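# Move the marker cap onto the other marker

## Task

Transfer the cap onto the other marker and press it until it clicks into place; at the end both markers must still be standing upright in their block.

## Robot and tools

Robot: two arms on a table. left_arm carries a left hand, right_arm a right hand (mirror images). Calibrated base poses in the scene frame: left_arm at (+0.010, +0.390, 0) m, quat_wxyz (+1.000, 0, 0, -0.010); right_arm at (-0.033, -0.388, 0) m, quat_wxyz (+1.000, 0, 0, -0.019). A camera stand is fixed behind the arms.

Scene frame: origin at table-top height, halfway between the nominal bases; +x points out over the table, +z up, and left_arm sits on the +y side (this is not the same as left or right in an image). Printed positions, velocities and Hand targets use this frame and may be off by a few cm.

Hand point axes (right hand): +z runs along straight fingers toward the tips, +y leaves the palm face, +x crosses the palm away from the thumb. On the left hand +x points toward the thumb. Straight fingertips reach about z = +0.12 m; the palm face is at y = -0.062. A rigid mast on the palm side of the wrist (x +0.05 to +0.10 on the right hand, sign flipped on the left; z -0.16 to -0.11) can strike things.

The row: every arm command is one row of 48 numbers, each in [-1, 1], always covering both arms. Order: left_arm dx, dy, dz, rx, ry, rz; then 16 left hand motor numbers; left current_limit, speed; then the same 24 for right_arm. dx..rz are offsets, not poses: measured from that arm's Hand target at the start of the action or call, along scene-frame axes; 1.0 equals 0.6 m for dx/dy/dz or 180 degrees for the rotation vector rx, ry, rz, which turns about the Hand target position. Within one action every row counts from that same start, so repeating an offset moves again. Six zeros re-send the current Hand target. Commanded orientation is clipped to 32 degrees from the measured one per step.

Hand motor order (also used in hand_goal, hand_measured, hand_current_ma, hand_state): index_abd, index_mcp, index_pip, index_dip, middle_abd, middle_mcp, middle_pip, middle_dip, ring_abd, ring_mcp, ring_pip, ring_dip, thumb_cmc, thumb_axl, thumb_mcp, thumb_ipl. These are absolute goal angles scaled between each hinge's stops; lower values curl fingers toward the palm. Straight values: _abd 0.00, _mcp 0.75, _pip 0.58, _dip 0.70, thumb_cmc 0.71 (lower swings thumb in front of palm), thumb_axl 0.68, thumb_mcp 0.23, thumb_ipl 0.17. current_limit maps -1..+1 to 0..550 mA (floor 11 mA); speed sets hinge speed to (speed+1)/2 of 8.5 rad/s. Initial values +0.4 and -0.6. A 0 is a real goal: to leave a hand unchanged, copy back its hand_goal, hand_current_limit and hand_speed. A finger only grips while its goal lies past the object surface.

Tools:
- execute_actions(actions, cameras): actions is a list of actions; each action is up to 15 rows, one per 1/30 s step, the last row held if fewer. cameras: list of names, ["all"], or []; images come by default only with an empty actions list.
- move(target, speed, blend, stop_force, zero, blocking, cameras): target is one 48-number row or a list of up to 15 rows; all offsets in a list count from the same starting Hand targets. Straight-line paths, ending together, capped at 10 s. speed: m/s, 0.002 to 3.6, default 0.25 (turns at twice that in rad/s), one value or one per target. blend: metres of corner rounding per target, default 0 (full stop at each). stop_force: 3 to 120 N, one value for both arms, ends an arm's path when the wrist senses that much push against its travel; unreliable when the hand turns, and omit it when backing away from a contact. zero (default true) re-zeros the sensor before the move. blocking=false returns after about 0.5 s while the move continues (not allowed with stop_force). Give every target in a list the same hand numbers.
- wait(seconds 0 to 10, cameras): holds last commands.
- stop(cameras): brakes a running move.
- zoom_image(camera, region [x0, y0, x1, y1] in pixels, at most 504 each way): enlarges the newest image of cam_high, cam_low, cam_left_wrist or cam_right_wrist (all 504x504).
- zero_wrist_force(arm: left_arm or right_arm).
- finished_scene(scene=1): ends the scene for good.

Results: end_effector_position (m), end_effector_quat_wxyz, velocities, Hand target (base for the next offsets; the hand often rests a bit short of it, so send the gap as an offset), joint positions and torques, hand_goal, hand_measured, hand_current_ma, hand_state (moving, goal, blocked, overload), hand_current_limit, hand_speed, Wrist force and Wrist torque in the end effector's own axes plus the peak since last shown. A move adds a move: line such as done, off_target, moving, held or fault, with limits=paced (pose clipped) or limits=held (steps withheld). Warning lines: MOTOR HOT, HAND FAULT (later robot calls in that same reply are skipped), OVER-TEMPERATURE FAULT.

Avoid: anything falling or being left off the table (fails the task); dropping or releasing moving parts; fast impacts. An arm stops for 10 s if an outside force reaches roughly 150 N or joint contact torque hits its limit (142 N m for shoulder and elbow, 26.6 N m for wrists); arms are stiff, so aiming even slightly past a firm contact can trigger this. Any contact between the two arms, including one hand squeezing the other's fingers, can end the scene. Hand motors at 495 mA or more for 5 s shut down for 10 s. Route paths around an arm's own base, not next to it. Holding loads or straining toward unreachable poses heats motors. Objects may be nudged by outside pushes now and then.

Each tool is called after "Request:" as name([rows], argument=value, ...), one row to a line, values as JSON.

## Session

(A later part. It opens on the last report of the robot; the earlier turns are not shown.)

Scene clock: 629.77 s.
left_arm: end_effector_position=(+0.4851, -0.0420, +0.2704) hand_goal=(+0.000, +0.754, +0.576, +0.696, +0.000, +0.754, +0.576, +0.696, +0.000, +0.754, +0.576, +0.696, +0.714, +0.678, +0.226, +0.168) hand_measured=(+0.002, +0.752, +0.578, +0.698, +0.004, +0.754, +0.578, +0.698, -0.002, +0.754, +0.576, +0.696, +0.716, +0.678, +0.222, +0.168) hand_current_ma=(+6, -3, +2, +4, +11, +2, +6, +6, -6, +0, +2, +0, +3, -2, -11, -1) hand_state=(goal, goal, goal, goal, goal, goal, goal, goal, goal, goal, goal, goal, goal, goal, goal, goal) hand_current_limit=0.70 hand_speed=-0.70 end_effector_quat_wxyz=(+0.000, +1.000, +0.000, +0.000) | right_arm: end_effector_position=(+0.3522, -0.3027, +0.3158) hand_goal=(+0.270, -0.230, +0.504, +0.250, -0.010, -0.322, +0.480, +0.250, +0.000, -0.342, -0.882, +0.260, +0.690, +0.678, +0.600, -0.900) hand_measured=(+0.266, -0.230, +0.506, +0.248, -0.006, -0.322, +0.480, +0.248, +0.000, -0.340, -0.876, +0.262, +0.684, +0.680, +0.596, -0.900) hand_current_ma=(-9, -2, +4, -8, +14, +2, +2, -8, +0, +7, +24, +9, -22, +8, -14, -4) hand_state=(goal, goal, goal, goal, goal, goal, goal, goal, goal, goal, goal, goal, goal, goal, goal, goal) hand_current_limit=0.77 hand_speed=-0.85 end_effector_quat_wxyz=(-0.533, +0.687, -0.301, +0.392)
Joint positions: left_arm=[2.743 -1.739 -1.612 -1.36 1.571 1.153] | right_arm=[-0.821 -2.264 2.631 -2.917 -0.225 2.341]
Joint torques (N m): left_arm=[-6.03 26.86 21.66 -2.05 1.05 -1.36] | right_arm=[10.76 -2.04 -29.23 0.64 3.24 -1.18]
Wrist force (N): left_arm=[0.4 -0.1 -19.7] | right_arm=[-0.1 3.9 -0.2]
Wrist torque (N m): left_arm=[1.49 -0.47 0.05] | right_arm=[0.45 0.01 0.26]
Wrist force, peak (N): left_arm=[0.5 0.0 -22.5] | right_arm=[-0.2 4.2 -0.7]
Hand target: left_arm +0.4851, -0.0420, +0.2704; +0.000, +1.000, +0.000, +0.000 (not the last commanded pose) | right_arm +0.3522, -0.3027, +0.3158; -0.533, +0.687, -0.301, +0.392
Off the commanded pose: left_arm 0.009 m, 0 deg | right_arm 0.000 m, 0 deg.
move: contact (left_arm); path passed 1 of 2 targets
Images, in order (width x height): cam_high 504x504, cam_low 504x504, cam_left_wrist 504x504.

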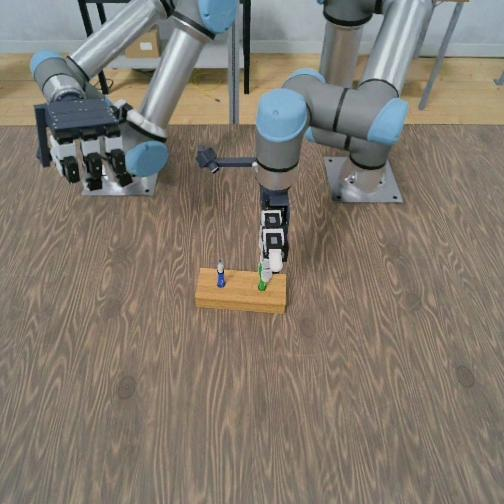

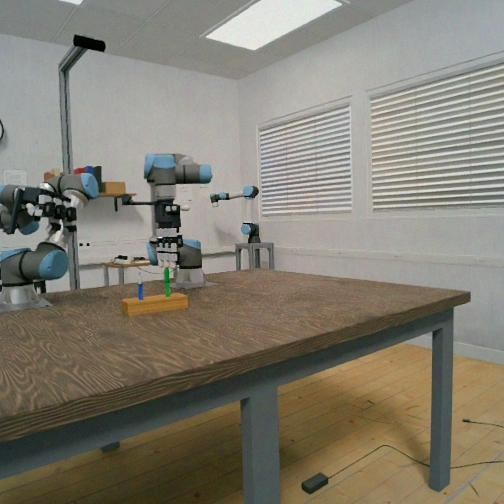

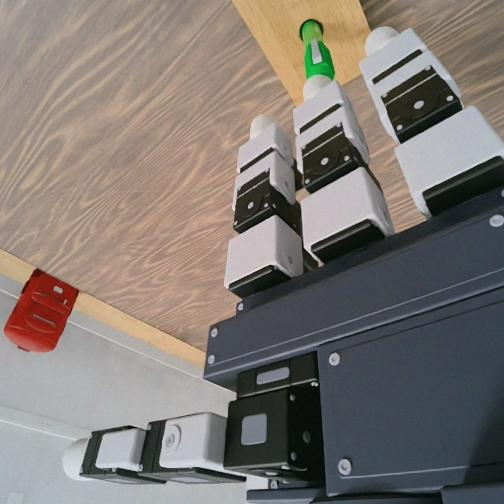

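Request:
move(target=[0,0,0.0117,0,0,0,0,0.754,0.576,0.696,0,0.754,0.576,0.696,0,0.754,0.576,0.696,0.714,0.678,0.226,0.168,0.7,-0.7,0,0,0,0,0,0,0.27,-0.23,0.504,0.25,-0.01,-0.322,0.48,0.25,0,-0.342,-0.882,0.26,0.69,0.678,0.6,-0.9,0.77,-0.85], speed=0.02)

Request:
move(target=[0,0,-0.025,0,0,0,0,0.754,0.576,0.696,0,0.754,0.576,0.696,0,0.754,0.576,0.696,0.714,0.678,0.226,0.168,0.7,-0.7,0,0,0,0,0,0,0.27,-0.23,0.504,0.25,-0.01,-0.322,0.48,0.25,0,-0.342,-0.882,0.26,0.69,0.678,0.6,-0.9,0.77,-0.85], speed=0.004, stop_force=3)

Scene clock: 631.33 s.
left_arm: end_effector_position=(+0.4851, -0.0420, +0.2773) hand_goal=(+0.000, +0.754, +0.576, +0.696, +0.000, +0.754, +0.576, +0.696, +0.000, +0.754, +0.576, +0.696, +0.714, +0.678, +0.226, +0.168) hand_measured=(+0.002, +0.752, +0.578, +0.698, +0.004, +0.754, +0.578, +0.698, -0.002, +0.754, +0.576, +0.696, +0.716, +0.678, +0.222, +0.168) hand_current_ma=(+6, -3, +2, +4, +8, +2, +6, +5, -6, +0, +2, +0, +3, -2, -11, -1) hand_state=(goal, goal, goal, goal, goal, goal, goal, goal, goal, goal, goal, goal, goal, goal, goal, goal) hand_current_limit=0.70 hand_speed=-0.70 end_effector_quat_wxyz=(+0.000, +1.000, +0.000, +0.000) | right_arm: end_effector_position=(+0.3522, -0.3027, +0.3158) hand_goal=(+0.270, -0.230, +0.504, +0.250, -0.010, -0.322, +0.480, +0.250, +0.000, -0.342, -0.882, +0.260, +0.690, +0.678, +0.600, -0.900) hand_measured=(+0.266, -0.230, +0.506, +0.248, -0.006, -0.322, +0.480, +0.248, +0.000, -0.340, -0.876, +0.262, +0.684, +0.680, +0.596, -0.900) hand_current_ma=(-9, -2, +4, -8, +14, +2, +2, -8, +0, +7, +24, +9, -22, +8, -14, -4) hand_state=(goal, goal, goal, goal, goal, goal, goal, goal, goal, goal, goal, goal, goal, goal, goal, goal) hand_current_limit=0.77 hand_speed=-0.85 end_effector_quat_wxyz=(-0.533, +0.687, -0.301, +0.392)
Joint positions: left_arm=[2.743 -1.736 -1.598 -1.378 1.571 1.153] | right_arm=[-0.821 -2.264 2.631 -2.917 -0.225 2.341]
Joint torques (N m): left_arm=[-5.69 38.15 32.88 0.25 0.8 -1.22] | right_arm=[9.87 -2.54 -28.82 0.61 3.12 -1.39]
Wrist force (N): left_arm=[-0.1 0.1 0.9] | right_arm=[-0.2 3.8 -0.5]
Wrist torque (N m): left_arm=[-0.13 0.00 0.00] | right_arm=[0.47 0.03 0.26]
Wrist force, peak (N): left_arm=[0.2 0.0 -20.2] | right_arm=[-0.3 4.2 -0.3]
Hand target: left_arm +0.4851, -0.0420, +0.2774; +0.000, +1.000, +0.000, +0.000 | right_arm +0.3522, -0.3027, +0.3158; -0.533, +0.687, -0.301, +0.392
Off the commanded pose: left_arm 0.000 m, 0 deg | right_arm 0.000 m, 0 deg.
move: done

Scene clock: 633.90 s.
left_arm: end_effector_position=(+0.4851, -0.0420, +0.2716) hand_goal=(+0.000, +0.754, +0.576, +0.696, +0.000, +0.754, +0.576, +0.696, +0.000, +0.754, +0.576, +0.696, +0.714, +0.678, +0.226, +0.168) hand_measured=(+0.002, +0.752, +0.578, +0.698, +0.004, +0.754, +0.578, +0.698, -0.002, +0.754, +0.576, +0.696, +0.716, +0.678, +0.222, +0.168) hand_current_ma=(+6, -3, +2, +4, +8, +2, +6, +5, -6, +0, +2, +0, +3, -2, -11, -1) hand_state=(goal, goal, goal, goal, goal, goal, goal, goal, goal, goal, goal, goal, goal, goal, goal, goal) hand_current_limit=0.70 hand_speed=-0.70 end_effector_quat_wxyz=(+0.000, +1.000, +0.000, +0.000) | right_arm: end_effector_position=(+0.3522, -0.3027, +0.3158) hand_goal=(+0.270, -0.230, +0.504, +0.250, -0.010, -0.322, +0.480, +0.250, +0.000, -0.342, -0.882, +0.260, +0.690, +0.678, +0.600, -0.900) hand_measured=(+0.266, -0.230, +0.506, +0.248, -0.006, -0.322, +0.480, +0.248, +0.000, -0.340, -0.876, +0.262, +0.684, +0.680, +0.596, -0.900) hand_current_ma=(-9, -2, +4, -8, +14, +2, +2, -8, +0, +7, +24, +9, -22, +8, -14, -4) hand_state=(goal, goal, goal, goal, goal, goal, goal, goal, goal, goal, goal, goal, goal, goal, goal, goal) hand_current_limit=0.77 hand_speed=-0.85 end_effector_quat_wxyz=(-0.533, +0.687, -0.301, +0.392)
Joint positions: left_arm=[2.743 -1.739 -1.609 -1.363 1.571 1.153] | right_arm=[-0.821 -2.264 2.631 -2.917 -0.225 2.341]
Joint torques (N m): left_arm=[-5.49 31.83 30.27 -0.08 0.91 -1.3] | right_arm=[9.41 -2.02 -29.3 0.68 3.21 -1.36]
Wrist force (N): left_arm=[-0.2 0.1 -2.8] | right_arm=[0.0 3.8 -0.2]
Wrist torque (N m): left_arm=[0.17 -0.07 0.00] | right_arm=[0.43 0.00 0.28]
Wrist force, peak (N): left_arm=[0.2 0.0 -4.0] | right_arm=[-0.3 4.3 -0.4]
Hand target: left_arm +0.4851, -0.0420, +0.2717; +0.000, +1.000, +0.000, +0.000 (not the last commanded pose) | right_arm +0.3522, -0.3027, +0.3158; -0.533, +0.687, -0.301, +0.392
Off the commanded pose: left_arm 0.009 m, 0 deg | right_arm 0.000 m, 0 deg.
move: contact (left_arm)

Request:
move(target=[0,0,-0.0133,0,0,0,0,0.754,0.576,0.696,0,0.754,0.576,0.696,0,0.754,0.576,0.696,0.714,0.678,0.226,0.168,0.7,-0.7,0,0,0,0,0,0,0.27,-0.23,0.504,0.25,-0.01,-0.322,0.48,0.25,0,-0.342,-0.882,0.26,0.69,0.678,0.6,-0.9,0.77,-0.85], speed=0.006, stop_force=28, cameras=["cam_low", "cam_left_wrist"])

Request:
move(target=[0,0,0.0117,0,0,0,0,0.754,0.576,0.696,0,0.754,0.576,0.696,0,0.754,0.576,0.696,0.714,0.678,0.226,0.168,0.7,-0.7,0,0,0,0,0,0,0.27,-0.23,0.504,0.25,-0.01,-0.322,0.48,0.25,0,-0.342,-0.882,0.26,0.69,0.678,0.6,-0.9,0.77,-0.85], speed=0.02)

Request:
move(target=[0,0,-0.025,0,0,0,0,0.754,0.576,0.696,0,0.754,0.576,0.696,0,0.754,0.576,0.696,0.714,0.678,0.226,0.168,0.7,-0.7,0,0,0,0,0,0,0.27,-0.23,0.504,0.25,-0.01,-0.322,0.48,0.25,0,-0.342,-0.882,0.26,0.69,0.678,0.6,-0.9,0.77,-0.85], speed=0.004, stop_force=3, cameras=["cam_low", "cam_left_wrist"])

Scene clock: 637.07 s.
left_arm: end_effector_position=(+0.4851, -0.0420, +0.2695) hand_goal=(+0.000, +0.754, +0.576, +0.696, +0.000, +0.754, +0.576, +0.696, +0.000, +0.754, +0.576, +0.696, +0.714, +0.678, +0.226, +0.168) hand_measured=(+0.002, +0.752, +0.578, +0.698, +0.020, +0.754, +0.578, +0.696, -0.002, +0.754, +0.576, +0.696, +0.716, +0.678, +0.222, +0.168) hand_current_ma=(+6, -3, +2, +4, +57, +2, +6, +2, -6, +0, +2, +0, +3, -2, -11, -1) hand_state=(goal, goal, goal, goal, goal, goal, goal, goal, goal, goal, goal, goal, goal, goal, goal, goal) hand_current_limit=0.70 hand_speed=-0.70 end_effector_quat_wxyz=(+0.000, +1.000, +0.000, +0.001) | right_arm: end_effector_position=(+0.3522, -0.3027, +0.3158) hand_goal=(+0.270, -0.230, +0.504, +0.250, -0.010, -0.322, +0.480, +0.250, +0.000, -0.342, -0.882, +0.260, +0.690, +0.678, +0.600, -0.900) hand_measured=(+0.266, -0.230, +0.506, +0.248, -0.006, -0.322, +0.480, +0.248, +0.000, -0.340, -0.876, +0.262, +0.684, +0.680, +0.596, -0.900) hand_current_ma=(-9, -2, +4, -8, +14, +2, +2, -8, +0, +7, +24, +9, -22, +8, -14, -4) hand_state=(goal, goal, goal, goal, goal, goal, goal, goal, goal, goal, goal, goal, goal, goal, goal, goal) hand_current_limit=0.77 hand_speed=-0.85 end_effector_quat_wxyz=(-0.533, +0.687, -0.301, +0.392)
Joint positions: left_arm=[2.743 -1.74 -1.614 -1.357 1.571 1.153] | right_arm=[-0.821 -2.264 2.631 -2.917 -0.225 2.341]
Joint torques (N m): left_arm=[-6.74 21.25 16.17 -3.34 0.93 -1.23] | right_arm=[10.05 -1.06 -29.13 0.77 3 -1.04]
Wrist force (N): left_arm=[0.5 -0.3 -32.0] | right_arm=[0.0 3.7 -0.2]
Wrist torque (N m): left_arm=[2.42 -0.66 0.06] | right_arm=[0.43 0.01 0.27]
Wrist force, peak (N): left_arm=[0.7 -0.5 -34.8] | right_arm=[0.0 4.3 -0.2]
Hand target: left_arm +0.4851, -0.0420, +0.2695; +0.000, +1.000, +0.000, +0.001 (not the last commanded pose) | right_arm +0.3522, -0.3027, +0.3158; -0.533, +0.687, -0.301, +0.392
Off the commanded pose: left_arm 0.006 m, 0 deg | right_arm 0.000 m, 0 deg.
move: contact (left_arm)
Images, in order (width x height): cam_low 504x504, cam_left_wrist 504x504.

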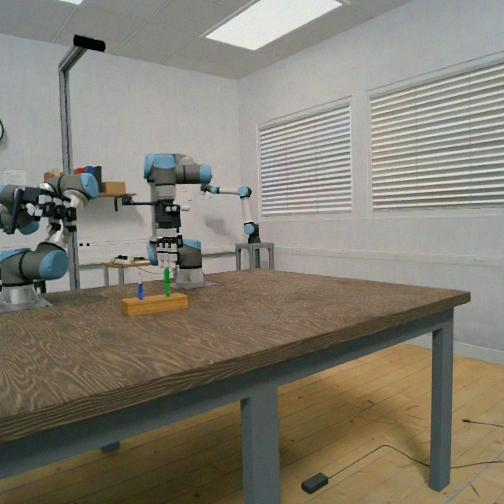

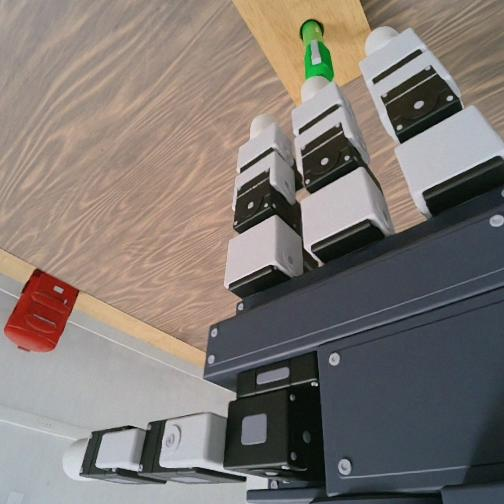

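Scene clock: 637.87 s.
left_arm: end_effector_position=(+0.4851, -0.0420, +0.2764) hand_goal=(+0.000, +0.754, +0.576, +0.696, +0.000, +0.754, +0.576, +0.696, +0.000, +0.754, +0.576, +0.696, +0.714, +0.678, +0.226, +0.168) hand_measured=(+0.002, +0.752, +0.578, +0.698, +0.004, +0.754, +0.578, +0.696, -0.002, +0.754, +0.576, +0.696, +0.716, +0.678, +0.222, +0.168) hand_current_ma=(+6, -3, +2, +4, +8, +1, +6, +2, -6, +0, +2, +0, +3, -2, -11, -1) hand_state=(goal, goal, goal, goal, goal, goal, goal, goal, goal, goal, goal, goal, goal, goal, goal, goal) hand_current_limit=0.70 hand_speed=-0.70 end_effector_quat_wxyz=(+0.000, +1.000, +0.000, +0.001) | right_arm: end_effector_position=(+0.3522, -0.3027, +0.3158) hand_goal=(+0.270, -0.230, +0.504, +0.250, -0.010, -0.322, +0.480, +0.250, +0.000, -0.342, -0.882, +0.260, +0.690, +0.678, +0.600, -0.900) hand_measured=(+0.266, -0.230, +0.506, +0.248, -0.006, -0.322, +0.480, +0.248, +0.000, -0.340, -0.876, +0.262, +0.684, +0.680, +0.596, -0.900) hand_current_ma=(-9, -2, +4, -8, +14, +2, +2, -8, +0, +7, +24, +9, -22, +8, -14, -4) hand_state=(goal, goal, goal, goal, goal, goal, goal, goal, goal, goal, goal, goal, goal, goal, goal, goal) hand_current_limit=0.77 hand_speed=-0.85 end_effector_quat_wxyz=(-0.533, +0.687, -0.301, +0.392)
Joint positions: left_arm=[2.743 -1.736 -1.6 -1.375 1.571 1.153] | right_arm=[-0.821 -2.264 2.631 -2.917 -0.225 2.341]
Joint torques (N m): left_arm=[-5.54 38.57 31.86 0.17 0.71 -1.44] | right_arm=[9.28 -1.86 -30.01 0.74 3.19 -1.43]
Wrist force (N): left_arm=[-0.1 0.0 0.9] | right_arm=[0.0 3.8 -0.4]
Wrist torque (N m): left_arm=[-0.14 0.01 -0.01] | right_arm=[0.46 0.01 0.28]
Wrist force, peak (N): left_arm=[0.4 -0.3 -31.8] | right_arm=[-0.4 4.2 -0.2]
Hand target: left_arm +0.4851, -0.0420, +0.2765; +0.000, +1.000, +0.000, +0.001 | right_arm +0.3522, -0.3027, +0.3158; -0.533, +0.687, -0.301, +0.392
Off the commanded pose: left_arm 0.000 m, 0 deg | right_arm 0.000 m, 0 deg.
move: done

Scene clock: 640.20 s.
left_arm: end_effector_position=(+0.4852, -0.0421, +0.2716) hand_goal=(+0.000, +0.754, +0.576, +0.696, +0.000, +0.754, +0.576, +0.696, +0.000, +0.754, +0.576, +0.696, +0.714, +0.678, +0.226, +0.168) hand_measured=(+0.002, +0.752, +0.578, +0.698, +0.004, +0.754, +0.578, +0.696, -0.002, +0.754, +0.576, +0.696, +0.716, +0.678, +0.222, +0.168) hand_current_ma=(+6, -3, +2, +4, +8, +1, +6, +2, -6, +0, +2, +0, +3, -2, -11, -1) hand_state=(goal, goal, goal, goal, goal, goal, goal, goal, goal, goal, goal, goal, goal, goal, goal, goal) hand_current_limit=0.70 hand_speed=-0.70 end_effector_quat_wxyz=(+0.000, +1.000, +0.000, +0.001) | right_arm: end_effector_position=(+0.3522, -0.3027, +0.3158) hand_goal=(+0.270, -0.230, +0.504, +0.250, -0.010, -0.322, +0.480, +0.250, +0.000, -0.342, -0.882, +0.260, +0.690, +0.678, +0.600, -0.900) hand_measured=(+0.266, -0.230, +0.506, +0.248, -0.006, -0.322, +0.480, +0.248, +0.000, -0.340, -0.876, +0.262, +0.684, +0.680, +0.596, -0.900) hand_current_ma=(-9, -2, +4, -8, +14, +2, +2, -8, +0, +7, +24, +9, -22, +8, -14, -4) hand_state=(goal, goal, goal, goal, goal, goal, goal, goal, goal, goal, goal, goal, goal, goal, goal, goal) hand_current_limit=0.77 hand_speed=-0.85 end_effector_quat_wxyz=(-0.533, +0.687, -0.301, +0.392)
Joint positions: left_arm=[2.743 -1.739 -1.61 -1.363 1.571 1.153] | right_arm=[-0.821 -2.264 2.631 -2.917 -0.225 2.341]
Joint torques (N m): left_arm=[-5.82 35.64 29.13 0.01 0.77 -1.42] | right_arm=[9.87 -1.3 -29.37 0.56 3.02 -1.19]
Wrist force (N): left_arm=[0.1 0.0 -3.5] | right_arm=[-0.1 3.7 -0.3]
Wrist torque (N m): left_arm=[0.19 -0.09 0.01] | right_arm=[0.44 0.02 0.26]
Wrist force, peak (N): left_arm=[0.1 0.1 -3.9] | right_arm=[-0.3 4.2 -0.3]
Hand target: left_arm +0.4851, -0.0421, +0.2717; +0.000, +1.000, +0.000, +0.001 (not the last commanded pose) | right_arm +0.3522, -0.3027, +0.3158; -0.533, +0.687, -0.301, +0.392
Off the commanded pose: left_arm 0.010 m, 0 deg | right_arm 0.000 m, 0 deg.
move: contact (left_arm)
Images, in order (width x height): cam_low 504x504, cam_left_wrist 504x504.

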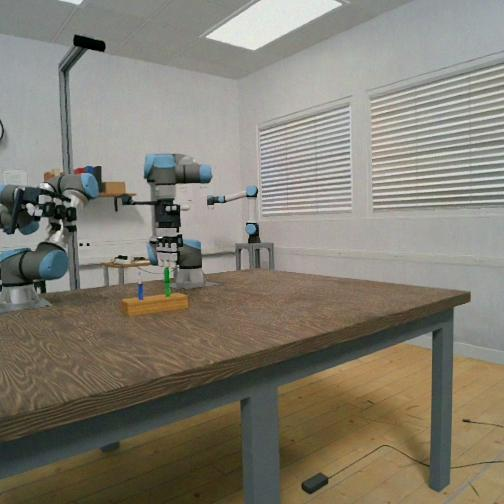

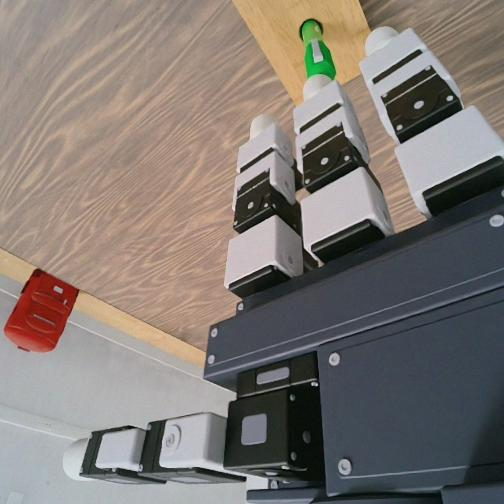

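Request:
move([
  [0,0,0.05,0,0,0,0,0.754,0.576,0.696,0,0.754,0.576,0.696,0,0.754,0.576,0.696,0.714,0.678,0.226,0.168,0.7,-0.7,0,0,0,0,0,0,0.27,-0.23,0.504,0.25,-0.01,-0.322,0.48,0.25,0,-0.342,-0.882,0.26,0.69,0.678,0.6,-0.9,0.77,-0.85],
  [-0.1,0.3,0.1,0,0,0,0,0.754,0.576,0.696,0,0.754,0.576,0.696,0,0.754,0.576,0.696,0.714,0.678,0.226,0.168,0.7,-0.7,0,0,0,0,0,0,0.27,-0.23,0.504,0.25,-0.01,-0.322,0.48,0.25,0,-0.342,-0.882,0.26,0.69,0.678,0.6,-0.9,0.77,-0.85],
], speed=[0.04, 0.15], blend=[0.01, 0], cameras=["cam_high", "cam_low", "cam_left_wrist"])

Request:
zoom_image(camera="cam_high", region=[200, 240, 290, 310])

Request:
zoom_image(camera="cam_low", region=[120, 255, 190, 315])

Scene clock: 643.87 s.
left_arm: end_effector_position=(+0.4252, +0.1379, +0.3317) hand_goal=(+0.000, +0.754, +0.576, +0.696, +0.000, +0.754, +0.576, +0.696, +0.000, +0.754, +0.576, +0.696, +0.714, +0.678, +0.226, +0.168) hand_measured=(+0.002, +0.752, +0.578, +0.698, +0.004, +0.754, +0.578, +0.696, -0.002, +0.754, +0.576, +0.696, +0.716, +0.678, +0.222, +0.168) hand_current_ma=(+6, -3, +2, +4, +8, +1, +6, +2, -6, +0, +2, +0, +3, -2, -11, -1) hand_state=(goal, goal, goal, goal, goal, goal, goal, goal, goal, goal, goal, goal, goal, goal, goal, goal) hand_current_limit=0.70 hand_speed=-0.70 end_effector_quat_wxyz=(+0.000, +1.000, +0.000, +0.001) | right_arm: end_effector_position=(+0.3522, -0.3027, +0.3158) hand_goal=(+0.270, -0.230, +0.504, +0.250, -0.010, -0.322, +0.480, +0.250, +0.000, -0.342, -0.882, +0.260, +0.690, +0.678, +0.600, -0.900) hand_measured=(+0.266, -0.230, +0.506, +0.248, -0.006, -0.322, +0.480, +0.248, +0.000, -0.340, -0.876, +0.262, +0.684, +0.680, +0.596, -0.900) hand_current_ma=(-9, -2, +4, -8, +14, +2, +2, -8, +0, +7, +24, +9, -22, +8, -14, -4) hand_state=(goal, goal, goal, goal, goal, goal, goal, goal, goal, goal, goal, goal, goal, goal, goal, goal) hand_current_limit=0.77 hand_speed=-0.85 end_effector_quat_wxyz=(-0.533, +0.687, -0.301, +0.392)
Joint positions: left_arm=[3.076 -1.367 -1.82 -1.525 1.571 1.486] | right_arm=[-0.821 -2.264 2.631 -2.917 -0.225 2.341]
Joint torques (N m): left_arm=[7.08 25.01 15.34 0.12 -2.01 1.19] | right_arm=[9.26 -0.8 -28.75 0.61 3.06 -1.02]
Wrist force (N): left_arm=[0.1 0.4 0.6] | right_arm=[-0.2 4.0 0.0]
Wrist torque (N m): left_arm=[-0.01 -0.01 -0.11] | right_arm=[0.46 0.01 0.27]
Wrist force, peak (N): left_arm=[0.1 0.1 -3.6] | right_arm=[-0.3 4.3 -0.2]
Hand target: left_arm +0.4251, +0.1379, +0.3317; +0.000, +1.000, +0.000, +0.001 | right_arm +0.3522, -0.3027, +0.3158; -0.533, +0.687, -0.301, +0.392
Off the commanded pose: left_arm 0.000 m, 0 deg | right_arm 0.000 m, 0 deg.
move: done
Images, in order (width x height): cam_high 504x504, cam_low 504x504, cam_left_wrist 504x504.

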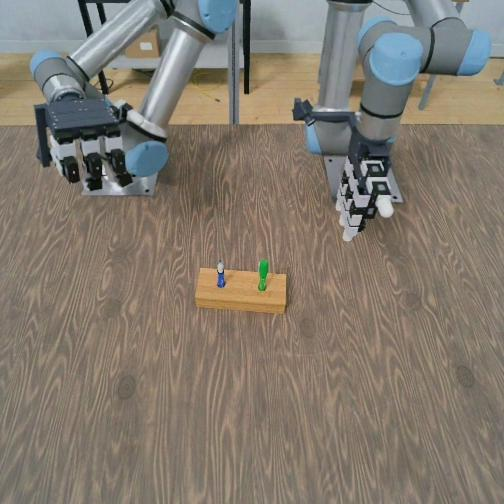

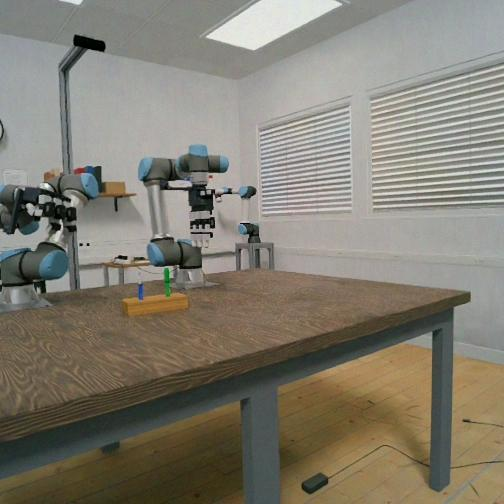

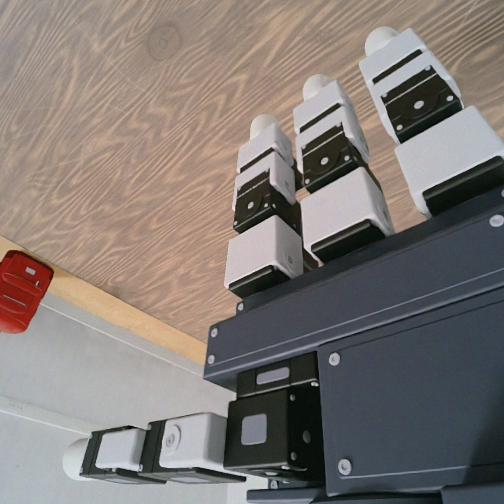

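Scaled by 5.600.

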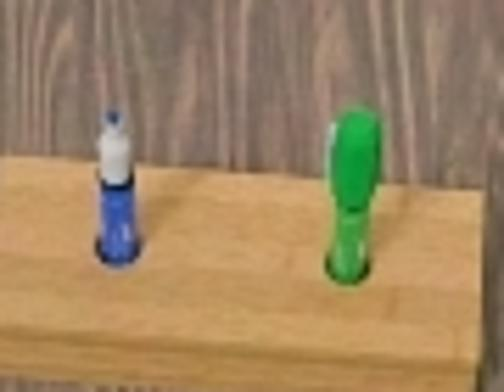

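Scaled by 7.200.

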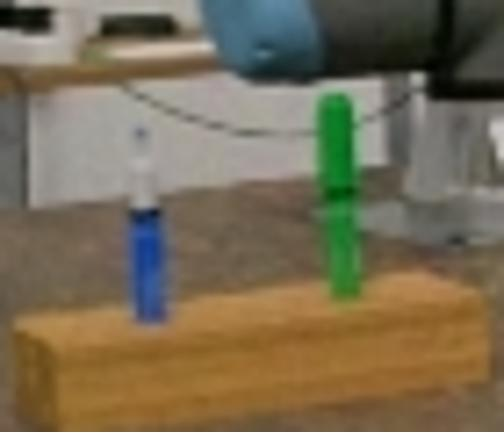

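Request:
finished_scene()

The scene is finished: the task was done.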